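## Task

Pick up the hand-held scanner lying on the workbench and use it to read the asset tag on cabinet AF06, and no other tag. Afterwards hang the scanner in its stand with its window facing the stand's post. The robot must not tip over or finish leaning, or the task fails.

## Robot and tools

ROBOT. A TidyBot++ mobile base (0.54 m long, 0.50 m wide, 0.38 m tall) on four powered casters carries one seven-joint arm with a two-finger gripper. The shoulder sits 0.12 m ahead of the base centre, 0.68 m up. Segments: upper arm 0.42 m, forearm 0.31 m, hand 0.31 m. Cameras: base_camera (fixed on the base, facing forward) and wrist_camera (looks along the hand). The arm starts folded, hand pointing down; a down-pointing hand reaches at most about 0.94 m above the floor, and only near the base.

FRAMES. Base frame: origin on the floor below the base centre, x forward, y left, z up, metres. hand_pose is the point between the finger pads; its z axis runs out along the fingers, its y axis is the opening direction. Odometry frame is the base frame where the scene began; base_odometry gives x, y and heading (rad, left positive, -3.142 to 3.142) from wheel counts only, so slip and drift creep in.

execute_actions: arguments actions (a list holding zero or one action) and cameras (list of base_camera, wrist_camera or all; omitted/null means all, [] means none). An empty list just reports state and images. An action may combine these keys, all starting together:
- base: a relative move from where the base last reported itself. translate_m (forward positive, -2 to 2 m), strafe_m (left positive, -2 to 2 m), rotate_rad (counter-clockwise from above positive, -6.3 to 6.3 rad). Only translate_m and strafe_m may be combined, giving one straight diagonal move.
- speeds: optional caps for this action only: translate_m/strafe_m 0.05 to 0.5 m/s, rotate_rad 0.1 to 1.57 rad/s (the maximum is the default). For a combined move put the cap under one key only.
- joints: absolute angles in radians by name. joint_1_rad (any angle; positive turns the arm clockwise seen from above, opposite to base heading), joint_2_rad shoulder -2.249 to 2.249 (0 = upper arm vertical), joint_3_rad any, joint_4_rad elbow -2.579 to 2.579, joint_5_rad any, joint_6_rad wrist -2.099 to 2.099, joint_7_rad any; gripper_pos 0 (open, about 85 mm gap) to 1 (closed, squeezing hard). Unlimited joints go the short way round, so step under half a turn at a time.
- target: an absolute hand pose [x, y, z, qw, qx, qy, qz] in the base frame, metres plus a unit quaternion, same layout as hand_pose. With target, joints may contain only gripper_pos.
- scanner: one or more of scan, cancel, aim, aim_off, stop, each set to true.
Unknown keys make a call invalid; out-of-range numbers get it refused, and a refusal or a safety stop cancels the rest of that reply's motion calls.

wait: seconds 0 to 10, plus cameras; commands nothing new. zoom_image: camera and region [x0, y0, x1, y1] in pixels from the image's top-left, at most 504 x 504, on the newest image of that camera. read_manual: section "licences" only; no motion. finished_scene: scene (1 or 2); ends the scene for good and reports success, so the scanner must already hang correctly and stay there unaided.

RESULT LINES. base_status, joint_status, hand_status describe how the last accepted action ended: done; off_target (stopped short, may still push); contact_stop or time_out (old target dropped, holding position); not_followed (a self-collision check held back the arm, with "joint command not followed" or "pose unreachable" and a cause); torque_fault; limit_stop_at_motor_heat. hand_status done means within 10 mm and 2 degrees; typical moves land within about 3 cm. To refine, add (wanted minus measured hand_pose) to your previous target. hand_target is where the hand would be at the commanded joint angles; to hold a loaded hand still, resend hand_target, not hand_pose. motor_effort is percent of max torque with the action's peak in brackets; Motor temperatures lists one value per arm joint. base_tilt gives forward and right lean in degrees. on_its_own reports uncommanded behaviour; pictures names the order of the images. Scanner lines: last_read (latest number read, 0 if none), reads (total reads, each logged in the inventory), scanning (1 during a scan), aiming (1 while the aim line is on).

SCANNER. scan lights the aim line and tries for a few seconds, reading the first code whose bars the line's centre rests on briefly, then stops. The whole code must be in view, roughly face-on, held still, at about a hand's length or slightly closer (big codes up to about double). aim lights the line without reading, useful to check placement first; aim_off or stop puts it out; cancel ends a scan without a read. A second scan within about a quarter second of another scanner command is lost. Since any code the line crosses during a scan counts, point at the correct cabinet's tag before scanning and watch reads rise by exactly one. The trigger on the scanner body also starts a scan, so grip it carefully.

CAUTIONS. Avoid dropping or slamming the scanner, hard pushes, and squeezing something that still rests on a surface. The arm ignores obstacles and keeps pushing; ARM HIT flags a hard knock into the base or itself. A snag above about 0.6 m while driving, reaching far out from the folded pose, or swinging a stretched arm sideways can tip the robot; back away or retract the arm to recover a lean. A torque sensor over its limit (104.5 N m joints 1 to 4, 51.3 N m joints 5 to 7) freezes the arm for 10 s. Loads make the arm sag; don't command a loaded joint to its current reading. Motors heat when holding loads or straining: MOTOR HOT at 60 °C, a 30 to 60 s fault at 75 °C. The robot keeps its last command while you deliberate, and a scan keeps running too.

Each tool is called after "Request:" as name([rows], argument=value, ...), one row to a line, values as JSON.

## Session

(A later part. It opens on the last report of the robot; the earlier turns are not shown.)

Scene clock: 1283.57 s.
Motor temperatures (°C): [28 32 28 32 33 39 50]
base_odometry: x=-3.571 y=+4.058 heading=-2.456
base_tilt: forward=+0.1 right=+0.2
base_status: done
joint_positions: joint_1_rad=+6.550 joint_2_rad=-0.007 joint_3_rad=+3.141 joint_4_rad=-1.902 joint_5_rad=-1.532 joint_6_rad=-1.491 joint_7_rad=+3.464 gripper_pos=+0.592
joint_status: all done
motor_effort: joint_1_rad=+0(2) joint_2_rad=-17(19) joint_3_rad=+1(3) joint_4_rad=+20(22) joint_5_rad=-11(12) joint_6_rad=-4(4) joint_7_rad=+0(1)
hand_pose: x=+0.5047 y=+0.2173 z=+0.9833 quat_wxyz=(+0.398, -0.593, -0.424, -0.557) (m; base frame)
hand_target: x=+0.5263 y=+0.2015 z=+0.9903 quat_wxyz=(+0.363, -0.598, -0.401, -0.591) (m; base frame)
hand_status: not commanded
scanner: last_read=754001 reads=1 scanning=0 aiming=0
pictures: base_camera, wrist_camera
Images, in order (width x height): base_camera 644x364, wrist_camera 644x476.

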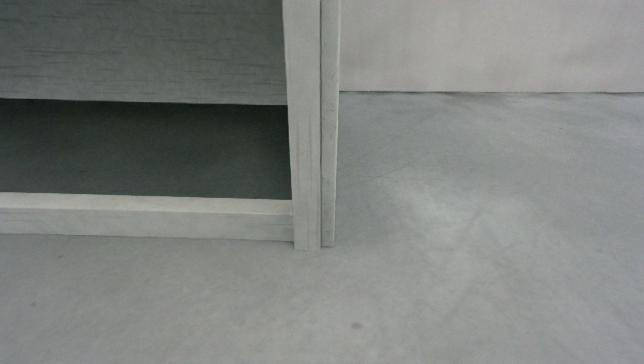

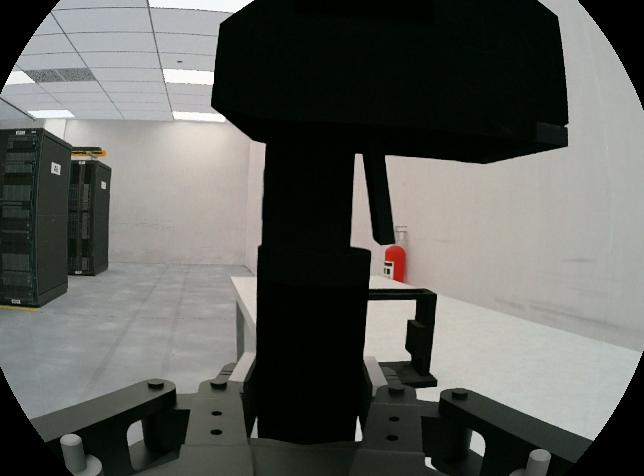

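Request:
execute_actions([
  {"base": {"translate_m": 0.173, "strafe_m": 0.253}, "joints": {"joint_1_rad": 6.23, "joint_2_rad": 0.259, "joint_4_rad": -1.917, "joint_7_rad": 3.733}, "speeds": {"translate_m": 0.35}},
], cameras=["base_camera", "wrist_camera"])

Request:
zoom_image(camera="wrist_camera", region=[340, 130, 560, 430])

Scene clock: 1339.40 s.
Motor temperatures (°C): [28 32 28 32 33 39 50]
base_odometry: x=-3.546 y=+3.753 heading=-2.457
base_tilt: forward=+0.1 right=+0.2
base_status: done
joint_positions: joint_1_rad=+6.248 joint_2_rad=+0.259 joint_3_rad=+3.141 joint_4_rad=-1.904 joint_5_rad=-1.532 joint_6_rad=-1.489 joint_7_rad=+3.690 gripper_pos=+0.592
joint_status: all done
motor_effort: joint_1_rad=+0(3) joint_2_rad=-25(28) joint_3_rad=-1(2) joint_4_rad=+17(20) joint_5_rad=-10(11) joint_6_rad=-6(7) joint_7_rad=+0(1)
hand_pose: x=+0.4908 y=+0.3245 z=+0.8891 quat_wxyz=(+0.487, -0.532, -0.506, -0.473) (m; base frame)
hand_target: x=+0.5068 y=+0.3306 z=+0.8867 quat_wxyz=(+0.466, -0.539, -0.497, -0.495) (m; base frame)
hand_status: not commanded
scanner: last_read=754001 reads=1 scanning=0 aiming=0
pictures: base_camera, wrist_camera
Images, in order (width x height): base_camera 644x364, wrist_camera 644x476.

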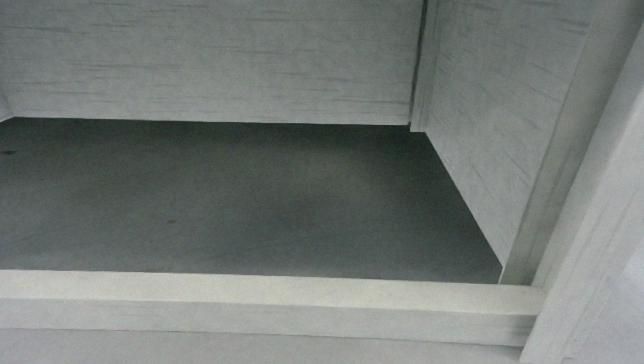

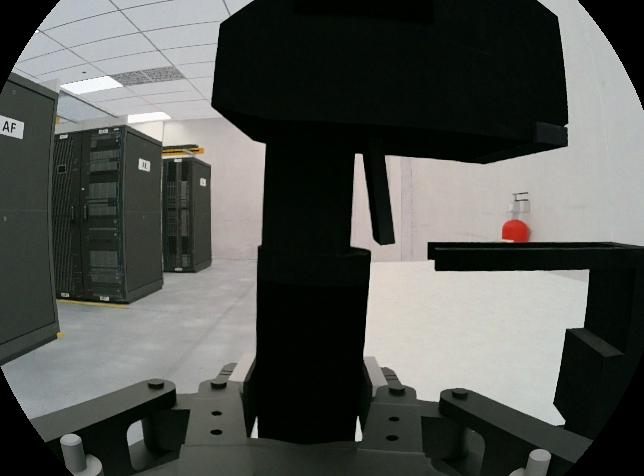

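Scaled by 1.680.

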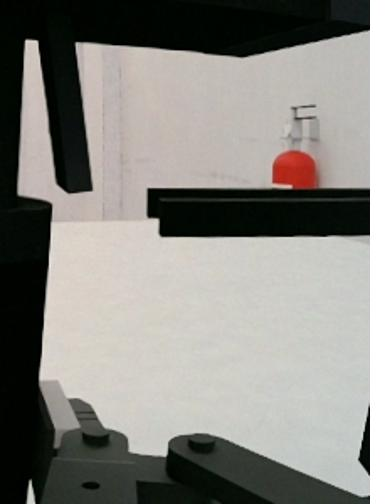

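Request:
execute_actions(actions=[], cameras=["wrist_camera","base_camera"])

Request:
zoom_image(camera="wrist_camera", region=[400, 200, 640, 400])

Scene clock: 1357.20 s.
Motor temperatures (°C): [28 32 28 32 33 39 50]
base_odometry: x=-3.546 y=+3.753 heading=-2.457
base_tilt: forward=+0.1 right=+0.2
base_status: done
joint_positions: joint_1_rad=+6.248 joint_2_rad=+0.259 joint_3_rad=+3.141 joint_4_rad=-1.904 joint_5_rad=-1.532 joint_6_rad=-1.489 joint_7_rad=+3.691 gripper_pos=+0.592
joint_status: all done
motor_effort: joint_1_rad=+0(3) joint_2_rad=-25(28) joint_3_rad=-1(2) joint_4_rad=+16(20) joint_5_rad=-9(11) joint_6_rad=-6(7) joint_7_rad=+0(1)
hand_pose: x=+0.4908 y=+0.3245 z=+0.8891 quat_wxyz=(+0.487, -0.532, -0.506, -0.473) (m; base frame)
hand_target: x=+0.5068 y=+0.3306 z=+0.8867 quat_wxyz=(+0.466, -0.539, -0.497, -0.495) (m; base frame)
hand_status: not commanded
scanner: last_read=754001 reads=1 scanning=0 aiming=0
pictures: base_camera, wrist_camera
Images, in order (width x height): base_camera 644x364, wrist_camera 644x476.

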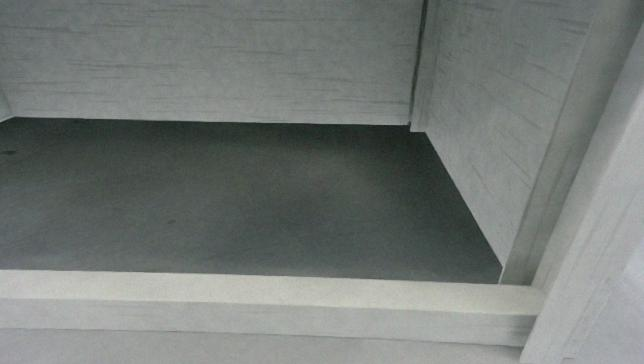

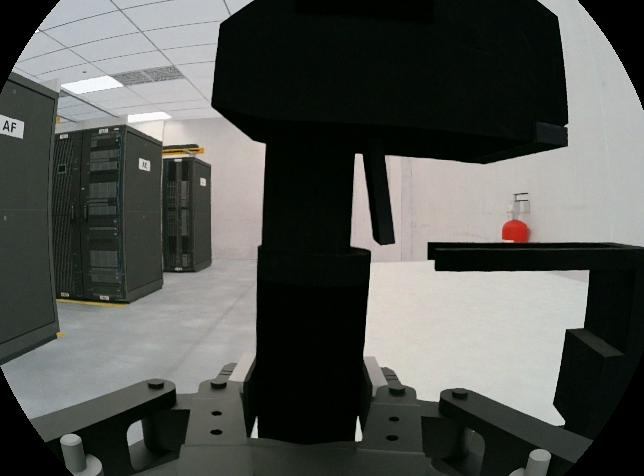

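Scaled by 2.100.

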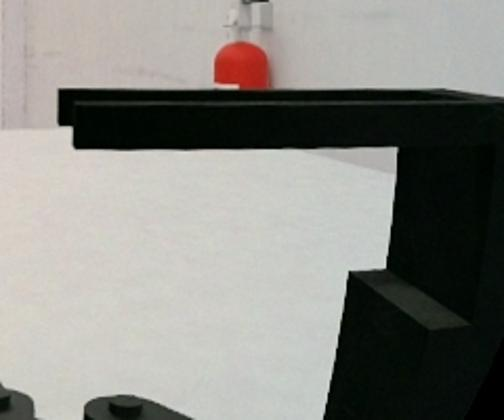

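Request:
execute_actions([
  {"base": {"translate_m": 0.025}, "speeds": {"translate_m": 0.15}},
], cameras=["wrist_camera"])

Request:
zoom_image(camera="wrist_camera", region=[380, 220, 500, 300])

Request:
zoom_image(camera="wrist_camera", region=[500, 220, 640, 320])

Scene clock: 1421.10 s.
Motor temperatures (°C): [28 32 28 32 33 39 50]
base_odometry: x=-3.565 y=+3.737 heading=-2.456
base_tilt: forward=+0.1 right=+0.1
base_status: done
joint_positions: joint_1_rad=+6.248 joint_2_rad=+0.264 joint_3_rad=+3.141 joint_4_rad=-1.905 joint_5_rad=-1.532 joint_6_rad=-1.487 joint_7_rad=+3.691 gripper_pos=+0.592
joint_status: not commanded
motor_effort: joint_1_rad=+0(1) joint_2_rad=-25(28) joint_3_rad=-1(3) joint_4_rad=+17(18) joint_5_rad=-9(10) joint_6_rad=-6(7) joint_7_rad=+0(0)
hand_pose: x=+0.4920 y=+0.3246 z=+0.8869 quat_wxyz=(+0.488, -0.534, -0.505, -0.472) (m; base frame)
hand_target: x=+0.5068 y=+0.3306 z=+0.8867 quat_wxyz=(+0.466, -0.539, -0.497, -0.495) (m; base frame)
hand_status: not commanded
scanner: last_read=754001 reads=1 scanning=0 aiming=0
pictures: wrist_camera
Images, in order (width x height): wrist_camera 644x476.

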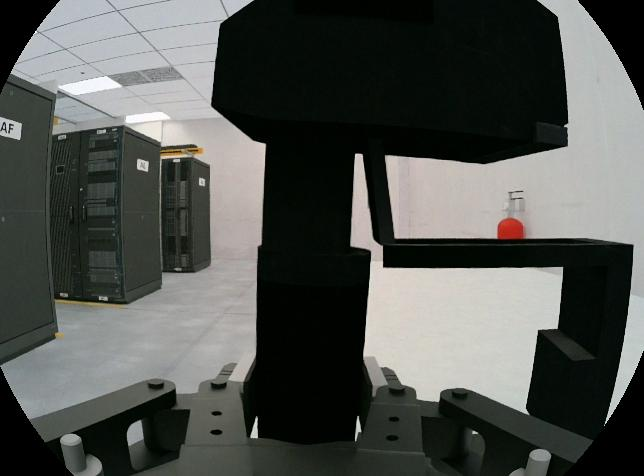

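Scaled by 4.200.

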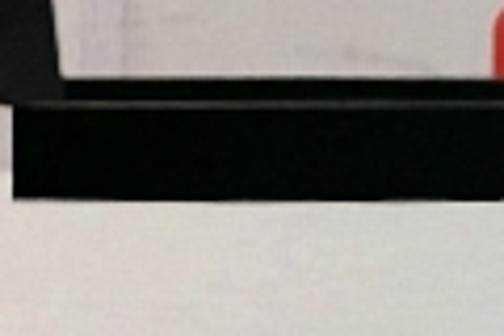

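Scaled by 3.600.

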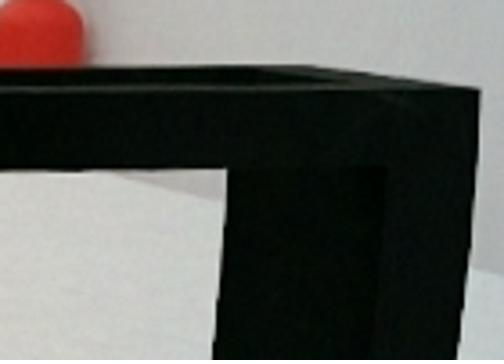

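Request:
zoom_image(camera="wrist_camera", region=[40, 110, 240, 320])

Request:
zoom_image(camera="wrist_camera", region=[380, 150, 440, 300])

Scaled by 2.400.

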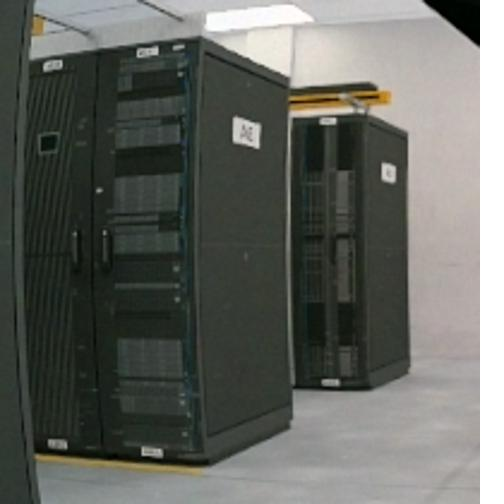

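Scaled by 3.360.

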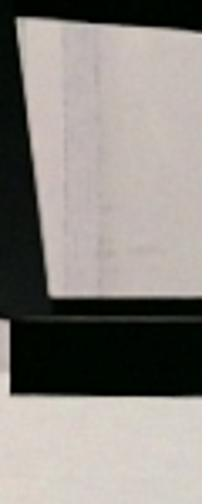

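Request:
execute_actions([
  {"base": {"translate_m": -0.015, "strafe_m": 0.04}, "speeds": {"strafe_m": 0.2}},
], cameras=["wrist_camera"])

Request:
zoom_image(camera="wrist_camera", region=[380, 210, 500, 310])

Request:
zoom_image(camera="wrist_camera", region=[500, 210, 644, 320])

Scene clock: 1510.20 s.
Motor temperatures (°C): [28 33 28 31 33 39 50]
base_odometry: x=-3.528 y=+3.715 heading=-2.457
base_tilt: forward=+0.1 right=+0.1
base_status: done
joint_positions: joint_1_rad=+6.241 joint_2_rad=+0.264 joint_3_rad=+3.140 joint_4_rad=-1.905 joint_5_rad=-1.532 joint_6_rad=-1.486 joint_7_rad=+3.691 gripper_pos=+0.592
joint_status: not commanded
motor_effort: joint_1_rad=+0(3) joint_2_rad=-25(26) joint_3_rad=-2(4) joint_4_rad=+17(18) joint_5_rad=-9(10) joint_6_rad=-6(7) joint_7_rad=+0(0)
hand_pose: x=+0.4897 y=+0.3274 z=+0.8868 quat_wxyz=(+0.489, -0.532, -0.507, -0.470) (m; base frame)
hand_target: x=+0.5068 y=+0.3306 z=+0.8867 quat_wxyz=(+0.466, -0.539, -0.497, -0.495) (m; base frame)
hand_status: not commanded
scanner: last_read=754001 reads=1 scanning=0 aiming=0
pictures: wrist_camera
Images, in order (width x height): wrist_camera 644x476.

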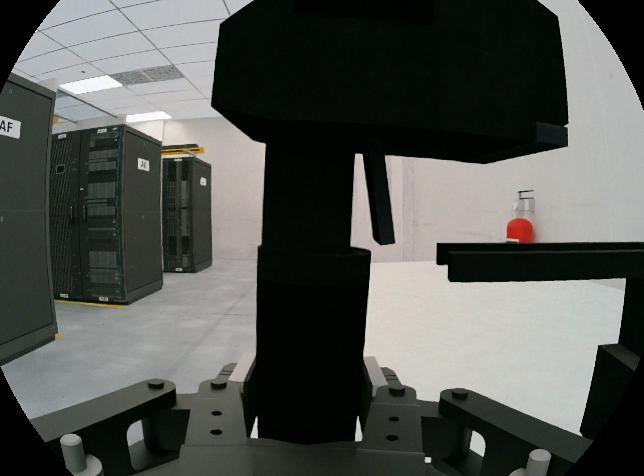

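Scaled by 4.200.

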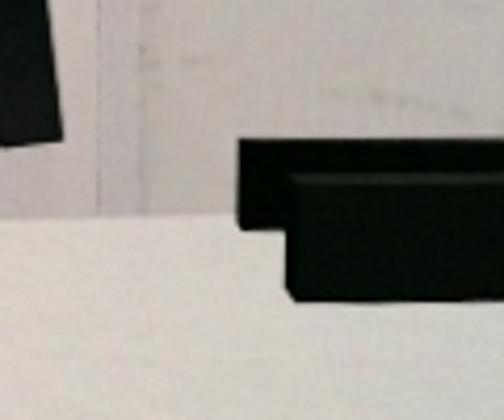

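Scaled by 3.500.

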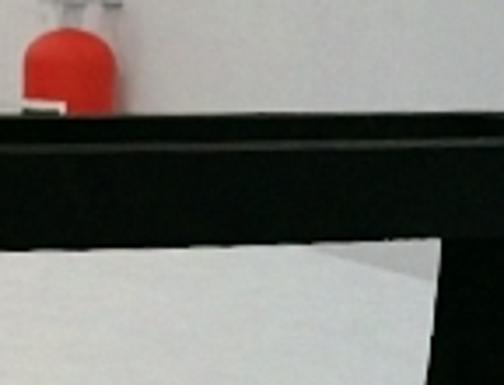

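Request:
zoom_image(camera="wrist_camera", region=[40, 0, 240, 140])

Request:
zoom_image(camera="wrist_camera", region=[540, 255, 630, 320])

Scaled by 2.520.

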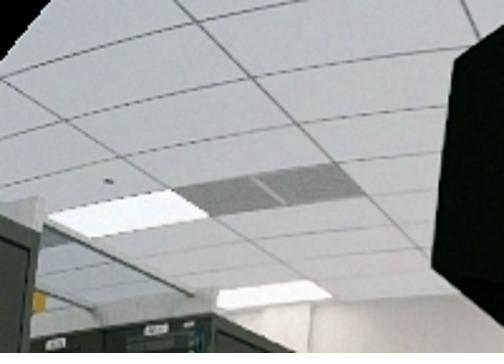

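Scaled by 5.600.

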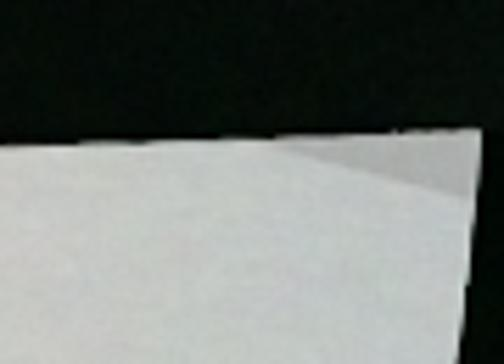

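Request:
execute_actions([
  {"base": {"translate_m": -0.048, "strafe_m": 0.160}, "speeds": {"strafe_m": 0.35}},
], cameras=["wrist_camera"])

Request:
execute_actions([
  {"base": {"rotate_rad": -0.23}, "speeds": {"rotate_rad": 0.5}},
], cameras=["wrist_camera"])

Request:
zoom_image(camera="wrist_camera", region=[370, 200, 500, 310])

Request:
zoom_image(camera="wrist_camera", region=[484, 200, 644, 330])

Scene clock: 1637.33 s.
Motor temperatures (°C): [28 33 28 31 33 39 50]
base_odometry: x=-3.389 y=+3.621 heading=-2.457
base_tilt: forward=+0.0 right=+0.2
base_status: done
joint_positions: joint_1_rad=+6.237 joint_2_rad=+0.264 joint_3_rad=+3.139 joint_4_rad=-1.905 joint_5_rad=-1.532 joint_6_rad=-1.486 joint_7_rad=+3.691 gripper_pos=+0.592
joint_status: not commanded
motor_effort: joint_1_rad=+0(3) joint_2_rad=-25(27) joint_3_rad=-1(3) joint_4_rad=+16(18) joint_5_rad=-9(10) joint_6_rad=-6(7) joint_7_rad=+0(0)
hand_pose: x=+0.4880 y=+0.3292 z=+0.8869 quat_wxyz=(+0.491, -0.531, -0.508, -0.469) (m; base frame)
hand_target: x=+0.5068 y=+0.3306 z=+0.8867 quat_wxyz=(+0.466, -0.539, -0.497, -0.495) (m; base frame)
hand_status: not commanded
scanner: last_read=754001 reads=1 scanning=0 aiming=0
pictures: wrist_camera
Images, in order (width x height): wrist_camera 644x476.

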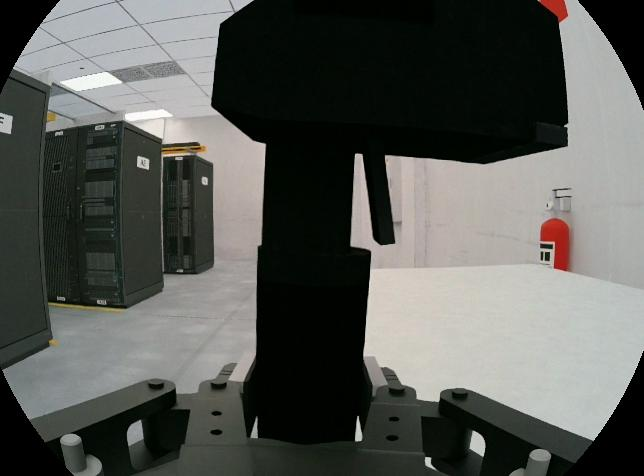

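Scene clock: 1638.40 s.
Motor temperatures (°C): [28 33 28 31 33 39 50]
base_odometry: x=-3.389 y=+3.621 heading=-2.687
base_tilt: forward=+0.0 right=+0.2
base_status: done
joint_positions: joint_1_rad=+6.236 joint_2_rad=+0.264 joint_3_rad=+3.142 joint_4_rad=-1.905 joint_5_rad=-1.532 joint_6_rad=-1.486 joint_7_rad=+3.691 gripper_pos=+0.592
joint_status: not commanded
motor_effort: joint_1_rad=+0(3) joint_2_rad=-25(26) joint_3_rad=-1(4) joint_4_rad=+16(17) joint_5_rad=-9(10) joint_6_rad=-6(7) joint_7_rad=+0(0)
hand_pose: x=+0.4887 y=+0.3287 z=+0.8867 quat_wxyz=(+0.490, -0.531, -0.507, -0.469) (m; base frame)
hand_target: x=+0.5068 y=+0.3306 z=+0.8867 quat_wxyz=(+0.466, -0.539, -0.497, -0.495) (m; base frame)
hand_status: not commanded
scanner: last_read=754001 reads=1 scanning=0 aiming=0
pictures: wrist_camera
Images, in order (width x height): wrist_camera 644x476.

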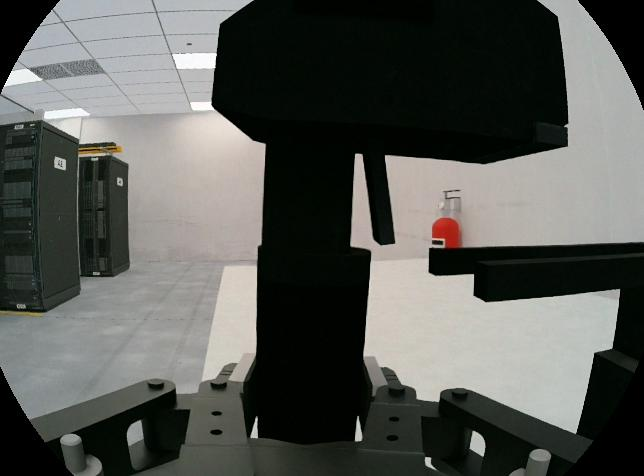

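Scaled by 3.877.

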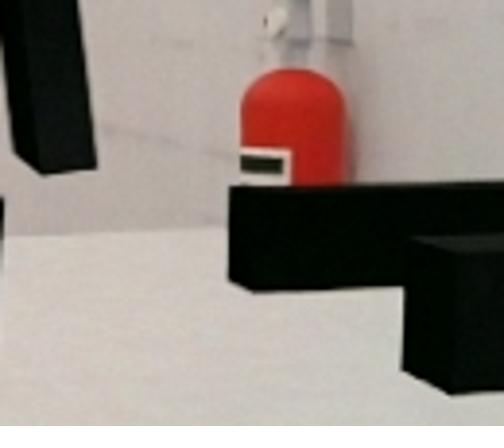

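Scaled by 3.150.

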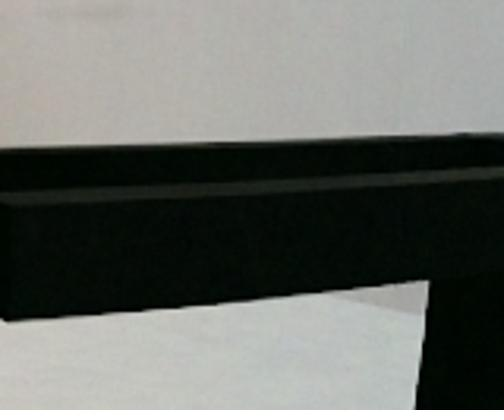

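Request:
execute_actions([
  {"joints": {"joint_4_rad": -2.000, "joint_7_rad": 3.814}},
], cameras=["wrist_camera"])

Request:
zoom_image(camera="wrist_camera", region=[390, 160, 520, 270])

Request:
zoom_image(camera="wrist_camera", region=[220, 90, 420, 300])

Scene clock: 1711.83 s.
Motor temperatures (°C): [28 33 28 31 33 39 50]
base_odometry: x=-3.389 y=+3.621 heading=-2.687
base_tilt: forward=+0.0 right=+0.2
base_status: not commanded
joint_positions: joint_1_rad=+6.236 joint_2_rad=+0.264 joint_3_rad=+3.142 joint_4_rad=-1.989 joint_5_rad=-1.532 joint_6_rad=-1.486 joint_7_rad=+3.771 gripper_pos=+0.592
joint_status: all done
motor_effort: joint_1_rad=+0(1) joint_2_rad=-24(25) joint_3_rad=-2(2) joint_4_rad=+15(17) joint_5_rad=-9(10) joint_6_rad=-7(7) joint_7_rad=+0(1)
hand_pose: x=+0.4709 y=+0.3278 z=+0.8644 quat_wxyz=(+0.491, -0.531, -0.509, -0.466) (m; base frame)
hand_target: x=+0.4890 y=+0.3296 z=+0.8627 quat_wxyz=(+0.466, -0.540, -0.501, -0.491) (m; base frame)
hand_status: not commanded
scanner: last_read=754001 reads=1 scanning=0 aiming=0
pictures: wrist_camera
Images, in order (width x height): wrist_camera 644x476.

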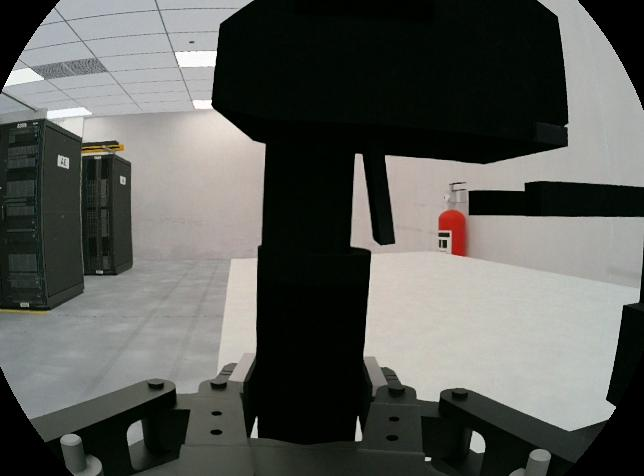

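Scaled by 3.877.

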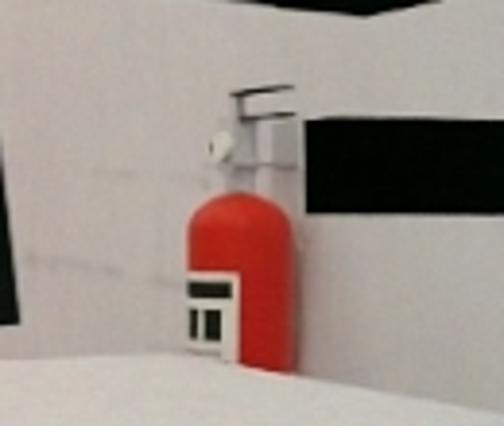

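Scaled by 2.400.

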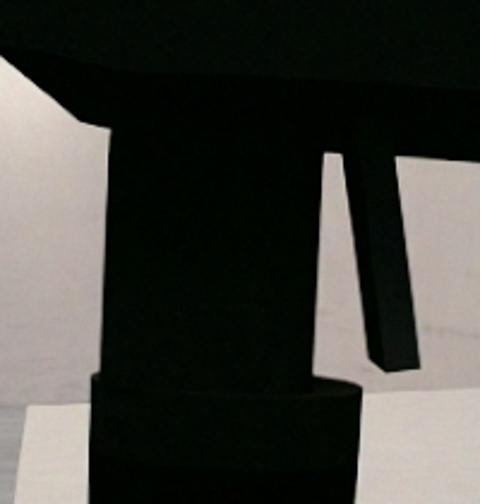

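Request:
zoom_image(camera="wrist_camera", region=[500, 165, 580, 235])

Request:
zoom_image(camera="wrist_camera", region=[574, 150, 644, 240])

Scaled by 6.300.

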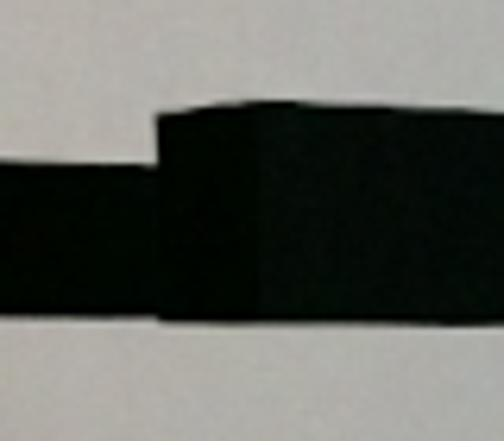

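Scaled by 5.600.

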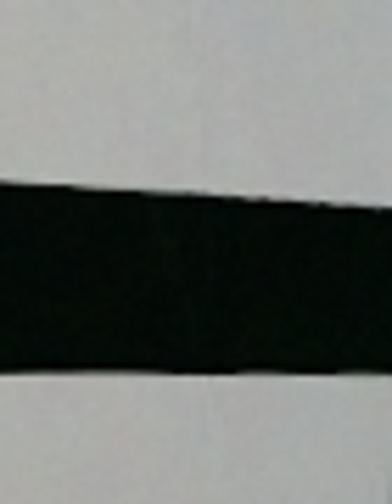

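Request:
execute_actions([
  {"base": {"translate_m": 0.045, "strafe_m": -0.0145}, "speeds": {"translate_m": 0.12}},
], cameras=["wrist_camera"])

Request:
zoom_image(camera="wrist_camera", region=[350, 140, 510, 270])

Request:
zoom_image(camera="wrist_camera", region=[484, 150, 644, 400])

Scene clock: 1832.80 s.
Motor temperatures (°C): [28 33 28 31 33 39 50]
base_odometry: x=-3.436 y=+3.614 heading=-2.688
base_tilt: forward=+0.1 right=+0.1
base_status: done
joint_positions: joint_1_rad=+6.236 joint_2_rad=+0.264 joint_3_rad=+3.142 joint_4_rad=-1.989 joint_5_rad=-1.532 joint_6_rad=-1.486 joint_7_rad=+3.772 gripper_pos=+0.592
joint_status: not commanded
motor_effort: joint_1_rad=+0(2) joint_2_rad=-24(27) joint_3_rad=-1(3) joint_4_rad=+16(17) joint_5_rad=-9(10) joint_6_rad=-7(7) joint_7_rad=+0(1)
hand_pose: x=+0.4710 y=+0.3278 z=+0.8642 quat_wxyz=(+0.491, -0.531, -0.509, -0.466) (m; base frame)
hand_target: x=+0.4890 y=+0.3296 z=+0.8627 quat_wxyz=(+0.466, -0.540, -0.501, -0.491) (m; base frame)
hand_status: not commanded
scanner: last_read=754001 reads=1 scanning=0 aiming=0
pictures: wrist_camera
Images, in order (width x height): wrist_camera 644x476.

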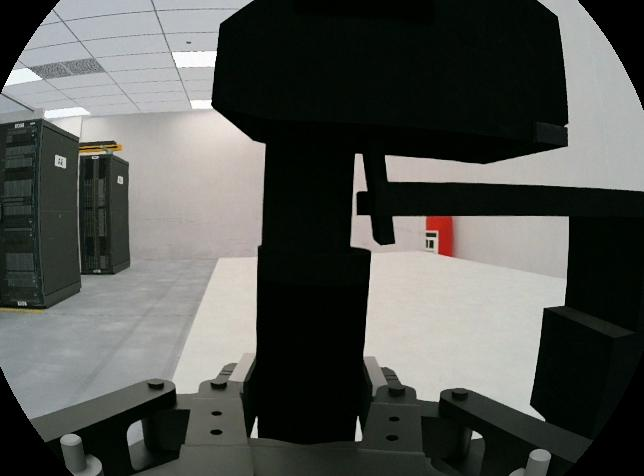

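Scaled by 3.150.

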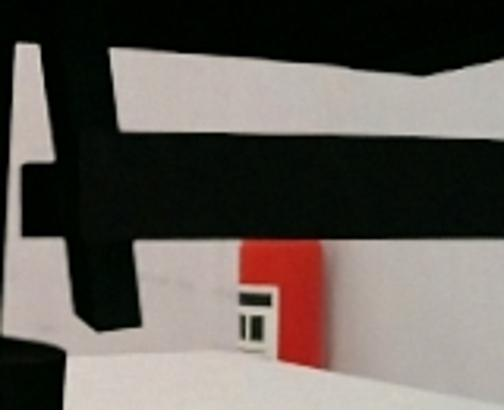

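Scaled by 2.016.

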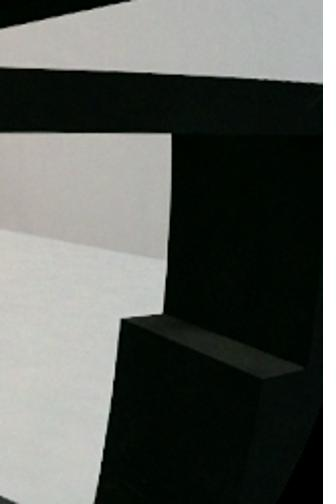

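Request:
execute_actions(actions=[], cameras=["wrist_camera"])

Scene clock: 1922.00 s.
Motor temperatures (°C): [28 33 28 31 33 39 50]
base_odometry: x=-3.436 y=+3.614 heading=-2.688
base_tilt: forward=+0.1 right=+0.1
base_status: done
joint_positions: joint_1_rad=+6.236 joint_2_rad=+0.264 joint_3_rad=+3.142 joint_4_rad=-1.989 joint_5_rad=-1.532 joint_6_rad=-1.486 joint_7_rad=+3.772 gripper_pos=+0.592
joint_status: not commanded
motor_effort: joint_1_rad=+0(2) joint_2_rad=-24(27) joint_3_rad=-1(3) joint_4_rad=+15(17) joint_5_rad=-9(10) joint_6_rad=-7(7) joint_7_rad=+0(1)
hand_pose: x=+0.4710 y=+0.3278 z=+0.8642 quat_wxyz=(+0.491, -0.531, -0.509, -0.466) (m; base frame)
hand_target: x=+0.4890 y=+0.3296 z=+0.8627 quat_wxyz=(+0.466, -0.540, -0.501, -0.491) (m; base frame)
hand_status: not commanded
scanner: last_read=754001 reads=1 scanning=0 aiming=0
pictures: wrist_camera
Images, in order (width x height): wrist_camera 644x476.

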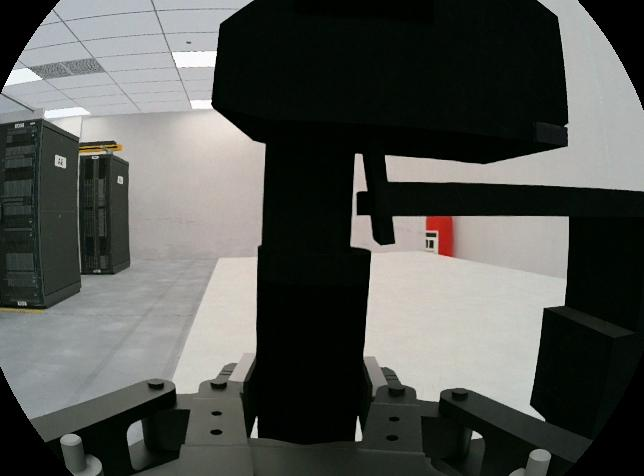

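Request:
zoom_image(camera="wrist_camera", region=[200, 120, 460, 300])

Request:
zoom_image(camera="wrist_camera", region=[340, 150, 644, 450])

Scaled by 1.938.

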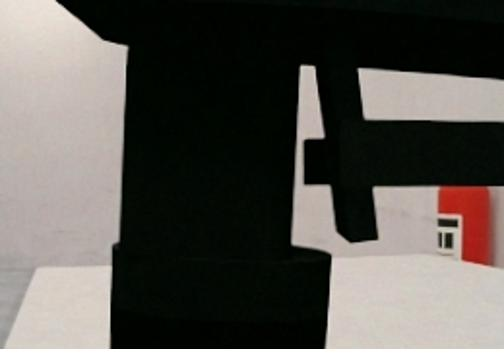

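Scaled by 1.658.

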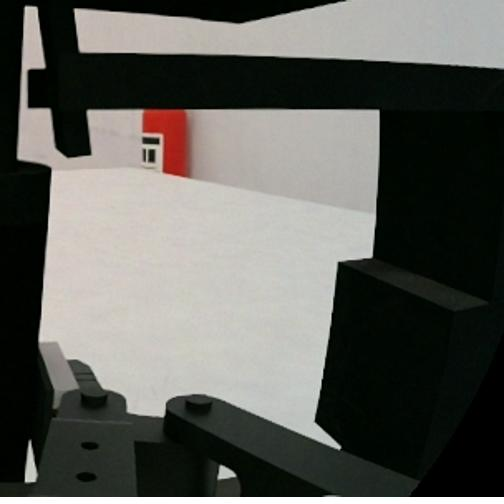

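Request:
execute_actions([
  {"base": {"translate_m": 0.022}, "speeds": {"translate_m": 0.08}},
], cameras=["wrist_camera"])

Request:
zoom_image(camera="wrist_camera", region=[200, 120, 460, 300])

Scene clock: 1944.00 s.
Motor temperatures (°C): [28 33 28 31 33 39 50]
base_odometry: x=-3.456 y=+3.605 heading=-2.688
base_tilt: forward=+0.1 right=+0.1
base_status: done
joint_positions: joint_1_rad=+6.236 joint_2_rad=+0.265 joint_3_rad=+3.142 joint_4_rad=-1.989 joint_5_rad=-1.532 joint_6_rad=-1.485 joint_7_rad=+3.772 gripper_pos=+0.592
joint_status: not commanded
motor_effort: joint_1_rad=+0(1) joint_2_rad=-24(26) joint_3_rad=-2(3) joint_4_rad=+15(17) joint_5_rad=-9(9) joint_6_rad=-7(8) joint_7_rad=+0(0)
hand_pose: x=+0.4712 y=+0.3278 z=+0.8638 quat_wxyz=(+0.491, -0.532, -0.509, -0.466) (m; base frame)
hand_target: x=+0.4890 y=+0.3296 z=+0.8627 quat_wxyz=(+0.466, -0.540, -0.501, -0.491) (m; base frame)
hand_status: not commanded
scanner: last_read=754001 reads=1 scanning=0 aiming=0
pictures: wrist_camera
Images, in order (width x height): wrist_camera 644x476.

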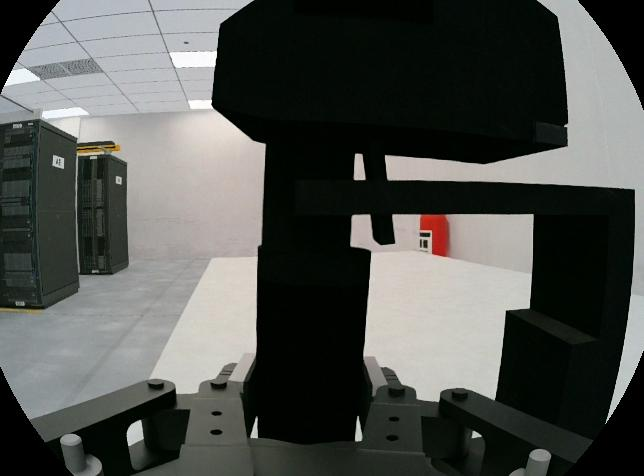

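Scaled by 1.938.

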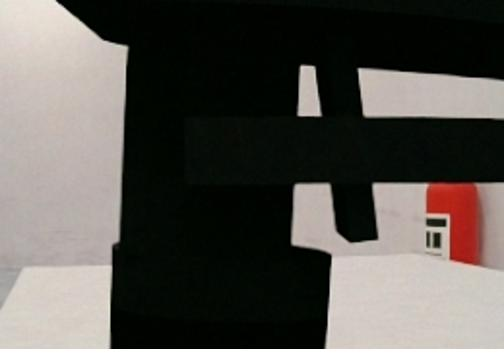

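Request:
zoom_image(camera="wrist_camera", region=[500, 170, 644, 290])

Request:
zoom_image(camera="wrist_camera", region=[480, 280, 644, 420])

Request:
zoom_image(camera="wrist_camera", region=[240, 140, 400, 270])

Scaled by 3.500.

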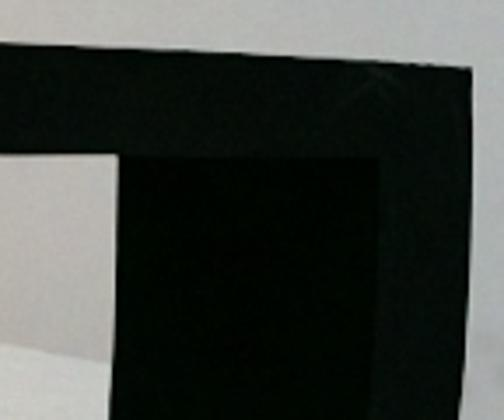

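Scaled by 3.073.

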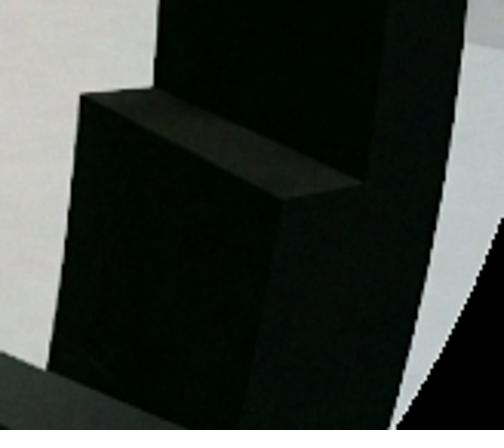

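Scaled by 3.150.

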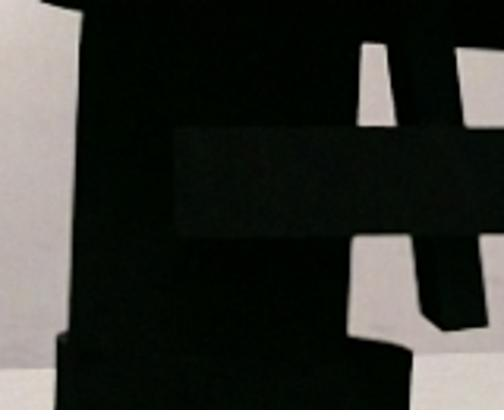

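Request:
execute_actions([
  {"base": {"translate_m": 0.018, "strafe_m": -0.003}, "speeds": {"translate_m": 0.08}},
], cameras=["wrist_camera"])

Request:
zoom_image(camera="wrist_camera", region=[220, 140, 380, 270])

Request:
zoom_image(camera="wrist_camera", region=[440, 170, 620, 350])

Scene clock: 2047.67 s.
Motor temperatures (°C): [28 33 28 31 33 39 50]
base_odometry: x=-3.474 y=+3.600 heading=-2.688
base_tilt: forward=+0.1 right=+0.1
base_status: done
joint_positions: joint_1_rad=+6.236 joint_2_rad=+0.265 joint_3_rad=+3.142 joint_4_rad=-1.989 joint_5_rad=-1.532 joint_6_rad=-1.485 joint_7_rad=+3.773 gripper_pos=+0.592
joint_status: not commanded
motor_effort: joint_1_rad=+1(2) joint_2_rad=-24(26) joint_3_rad=+0(2) joint_4_rad=+15(17) joint_5_rad=-9(10) joint_6_rad=-7(8) joint_7_rad=+0(0)
hand_pose: x=+0.4714 y=+0.3279 z=+0.8634 quat_wxyz=(+0.491, -0.532, -0.509, -0.465) (m; base frame)
hand_target: x=+0.4890 y=+0.3296 z=+0.8627 quat_wxyz=(+0.466, -0.540, -0.501, -0.491) (m; base frame)
hand_status: not commanded
scanner: last_read=754001 reads=1 scanning=0 aiming=0
pictures: wrist_camera
Images, in order (width x height): wrist_camera 644x476.

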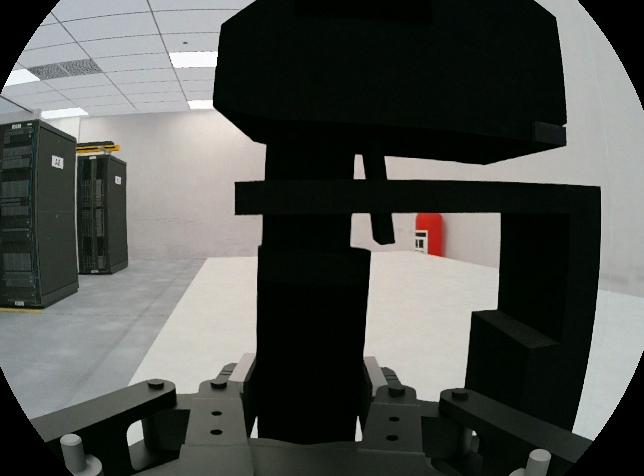

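Scaled by 3.150.

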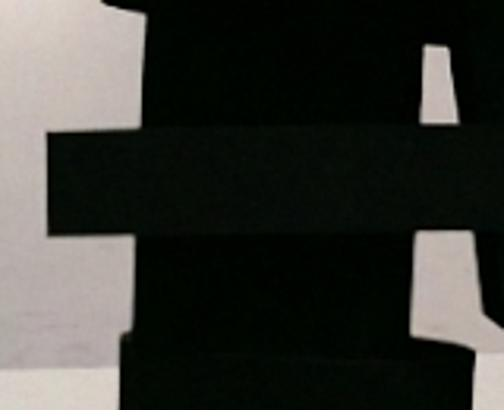

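Scaled by 2.800.

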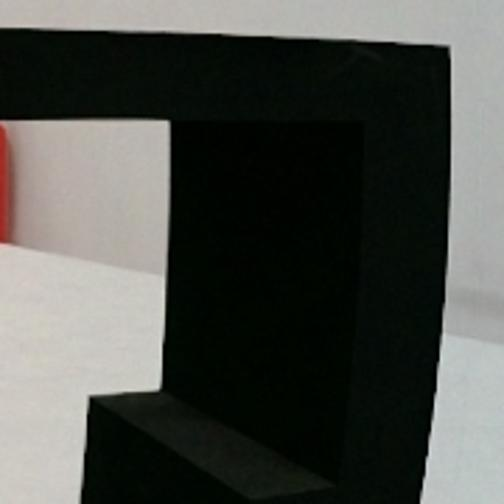

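Request:
execute_actions([
  {"base": {"translate_m": 0.0245}, "speeds": {"translate_m": 0.08}, "joints": {"joint_4_rad": -2.038, "joint_7_rad": 3.852}},
], cameras=["wrist_camera"])

Request:
zoom_image(camera="wrist_camera", region=[180, 120, 380, 270])

Request:
zoom_image(camera="wrist_camera", region=[360, 150, 600, 450])

Scene clock: 2109.37 s.
Motor temperatures (°C): [28 33 28 31 33 39 50]
base_odometry: x=-3.496 y=+3.589 heading=-2.688
base_tilt: forward=+0.0 right=+0.1
base_status: done
joint_positions: joint_1_rad=+6.236 joint_2_rad=+0.266 joint_3_rad=+3.141 joint_4_rad=-2.025 joint_5_rad=-1.532 joint_6_rad=-1.484 joint_7_rad=+3.814 gripper_pos=+0.592
joint_status: all done
motor_effort: joint_1_rad=+1(3) joint_2_rad=-24(25) joint_3_rad=+0(1) joint_4_rad=+15(16) joint_5_rad=-9(10) joint_6_rad=-7(8) joint_7_rad=+0(1)
hand_pose: x=+0.4632 y=+0.3276 z=+0.8542 quat_wxyz=(+0.490, -0.530, -0.511, -0.466) (m; base frame)
hand_target: x=+0.4803 y=+0.3292 z=+0.8523 quat_wxyz=(+0.465, -0.540, -0.503, -0.489) (m; base frame)
hand_status: not commanded
scanner: last_read=754001 reads=1 scanning=0 aiming=0
pictures: wrist_camera
Images, in order (width x height): wrist_camera 644x476.

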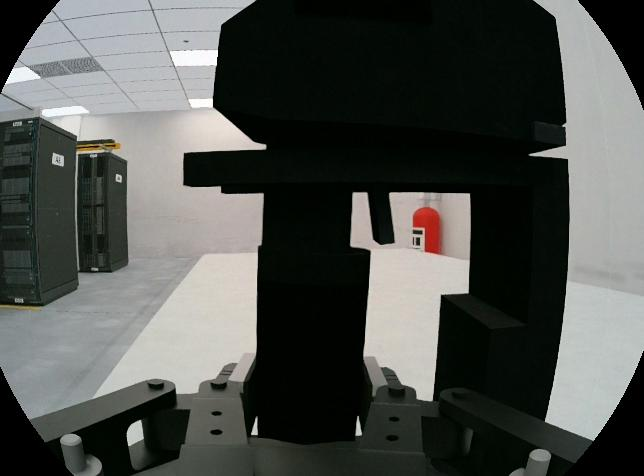

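Scaled by 2.520.

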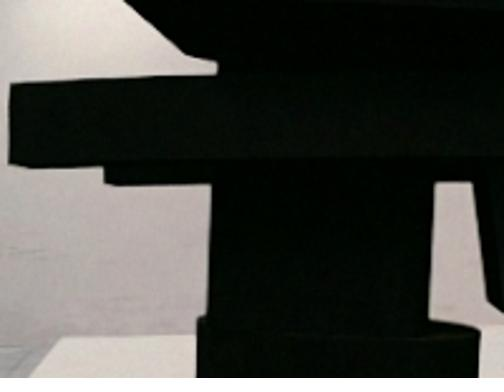

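Scaled by 1.680.

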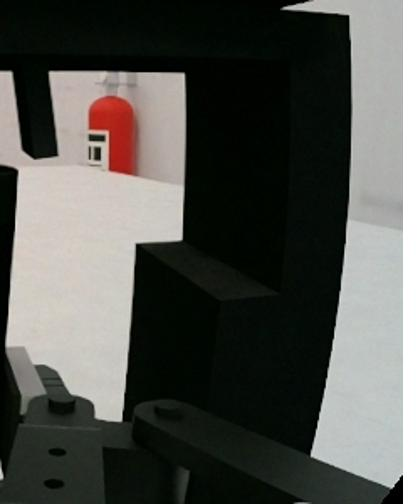

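Request:
execute_actions([
  {"base": {"translate_m": 0.007}, "speeds": {"translate_m": 0.08}, "joints": {"joint_4_rad": -2.076, "joint_7_rad": 3.89}},
], cameras=["wrist_camera"])

Request:
zoom_image(camera="wrist_camera", region=[160, 100, 360, 250])

Request:
zoom_image(camera="wrist_camera", region=[360, 100, 600, 250])

Scene clock: 2144.43 s.
Motor temperatures (°C): [28 33 28 31 33 39 50]
base_odometry: x=-3.503 y=+3.586 heading=-2.689
base_tilt: forward=+0.1 right=+0.2
base_status: done
joint_positions: joint_1_rad=+6.236 joint_2_rad=+0.265 joint_3_rad=+3.140 joint_4_rad=-2.051 joint_5_rad=-1.544 joint_6_rad=-1.484 joint_7_rad=+3.852 gripper_pos=+0.592
joint_status: all done
motor_effort: joint_1_rad=+1(3) joint_2_rad=-22(24) joint_3_rad=+0(1) joint_4_rad=+13(16) joint_5_rad=-7(10) joint_6_rad=-7(8) joint_7_rad=+0(1)
hand_pose: x=+0.4593 y=+0.3278 z=+0.8507 quat_wxyz=(+0.488, -0.527, -0.511, -0.472) (m; base frame)
hand_target: x=+0.4711 y=+0.3287 z=+0.8421 quat_wxyz=(+0.465, -0.540, -0.505, -0.487) (m; base frame)
hand_status: not commanded
scanner: last_read=754001 reads=1 scanning=0 aiming=0
pictures: wrist_camera
Images, in order (width x height): wrist_camera 644x476.

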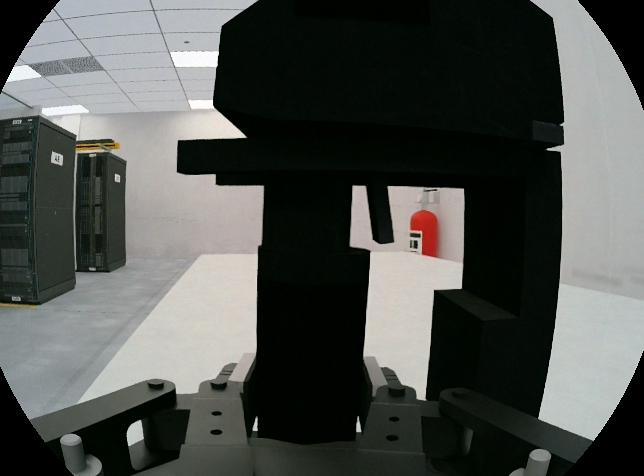

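Scaled by 2.520.

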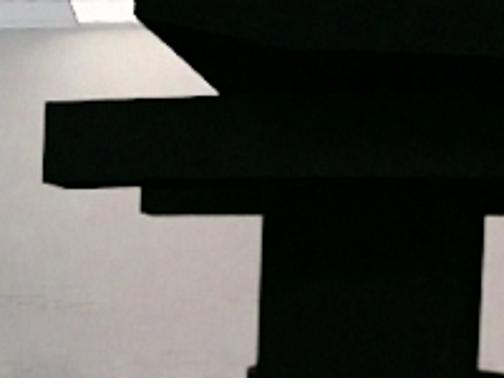

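Scaled by 2.100.

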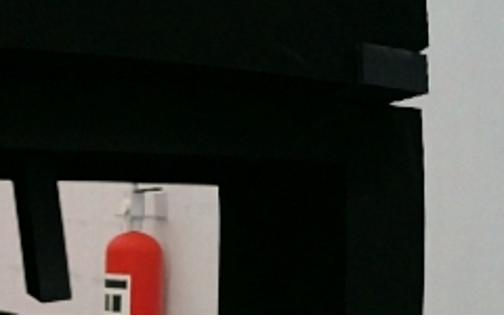

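Request:
execute_actions([
  {"joints": {"gripper_pos": 0.605}},
], cameras=["wrist_camera"])

Request:
execute_actions([
  {"joints": {"gripper_pos": 0.57}},
], cameras=["wrist_camera"])

Scene clock: 2160.90 s.
Motor temperatures (°C): [28 33 28 31 33 39 50]
base_odometry: x=-3.503 y=+3.586 heading=-2.689
base_tilt: forward=+0.1 right=+0.1
base_status: not commanded
joint_positions: joint_1_rad=+6.236 joint_2_rad=+0.265 joint_3_rad=+3.140 joint_4_rad=-2.051 joint_5_rad=-1.544 joint_6_rad=-1.484 joint_7_rad=+3.852 gripper_pos=+0.592
joint_status: all done
motor_effort: joint_1_rad=+1(2) joint_2_rad=-23(23) joint_3_rad=+0(1) joint_4_rad=+13(14) joint_5_rad=-7(7) joint_6_rad=-7(7) joint_7_rad=+0(0)
hand_pose: x=+0.4593 y=+0.3278 z=+0.8507 quat_wxyz=(+0.488, -0.527, -0.511, -0.472) (m; base frame)
hand_target: x=+0.4711 y=+0.3287 z=+0.8421 quat_wxyz=(+0.465, -0.540, -0.505, -0.487) (m; base frame)
hand_status: not commanded
scanner: last_read=754001 reads=1 scanning=0 aiming=0
pictures: wrist_camera
Images, in order (width x height): wrist_camera 644x476.

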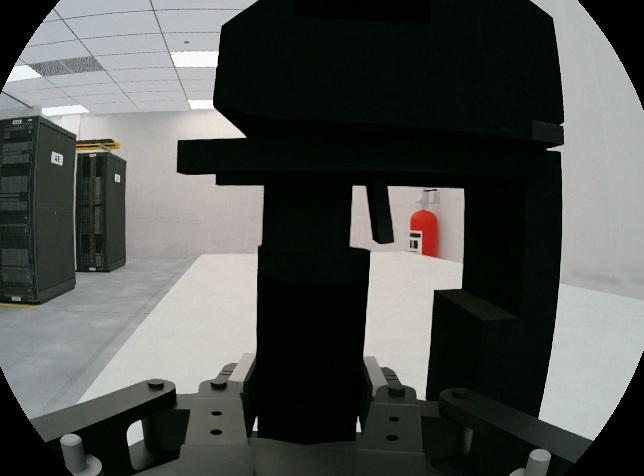

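Scene clock: 2161.33 s.
Motor temperatures (°C): [28 33 28 31 33 39 50]
base_odometry: x=-3.503 y=+3.586 heading=-2.689
base_tilt: forward=+0.1 right=+0.1
base_status: not commanded
joint_positions: joint_1_rad=+6.236 joint_2_rad=+0.265 joint_3_rad=+3.140 joint_4_rad=-2.053 joint_5_rad=-1.545 joint_6_rad=-1.484 joint_7_rad=+3.853 gripper_pos=+0.569
joint_status: all done
motor_effort: joint_1_rad=+0(2) joint_2_rad=-21(23) joint_3_rad=-1(2) joint_4_rad=+13(15) joint_5_rad=-7(8) joint_6_rad=-7(8) joint_7_rad=+0(1)
hand_pose: x=+0.4589 y=+0.3278 z=+0.8502 quat_wxyz=(+0.489, -0.527, -0.511, -0.472) (m; base frame)
hand_target: x=+0.4711 y=+0.3287 z=+0.8421 quat_wxyz=(+0.465, -0.540, -0.505, -0.487) (m; base frame)
hand_status: not commanded
scanner: last_read=754001 reads=1 scanning=0 aiming=0
pictures: wrist_camera
Images, in order (width x height): wrist_camera 644x476.

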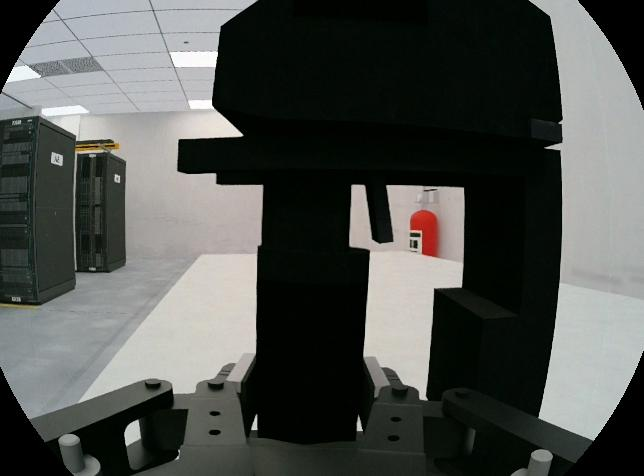

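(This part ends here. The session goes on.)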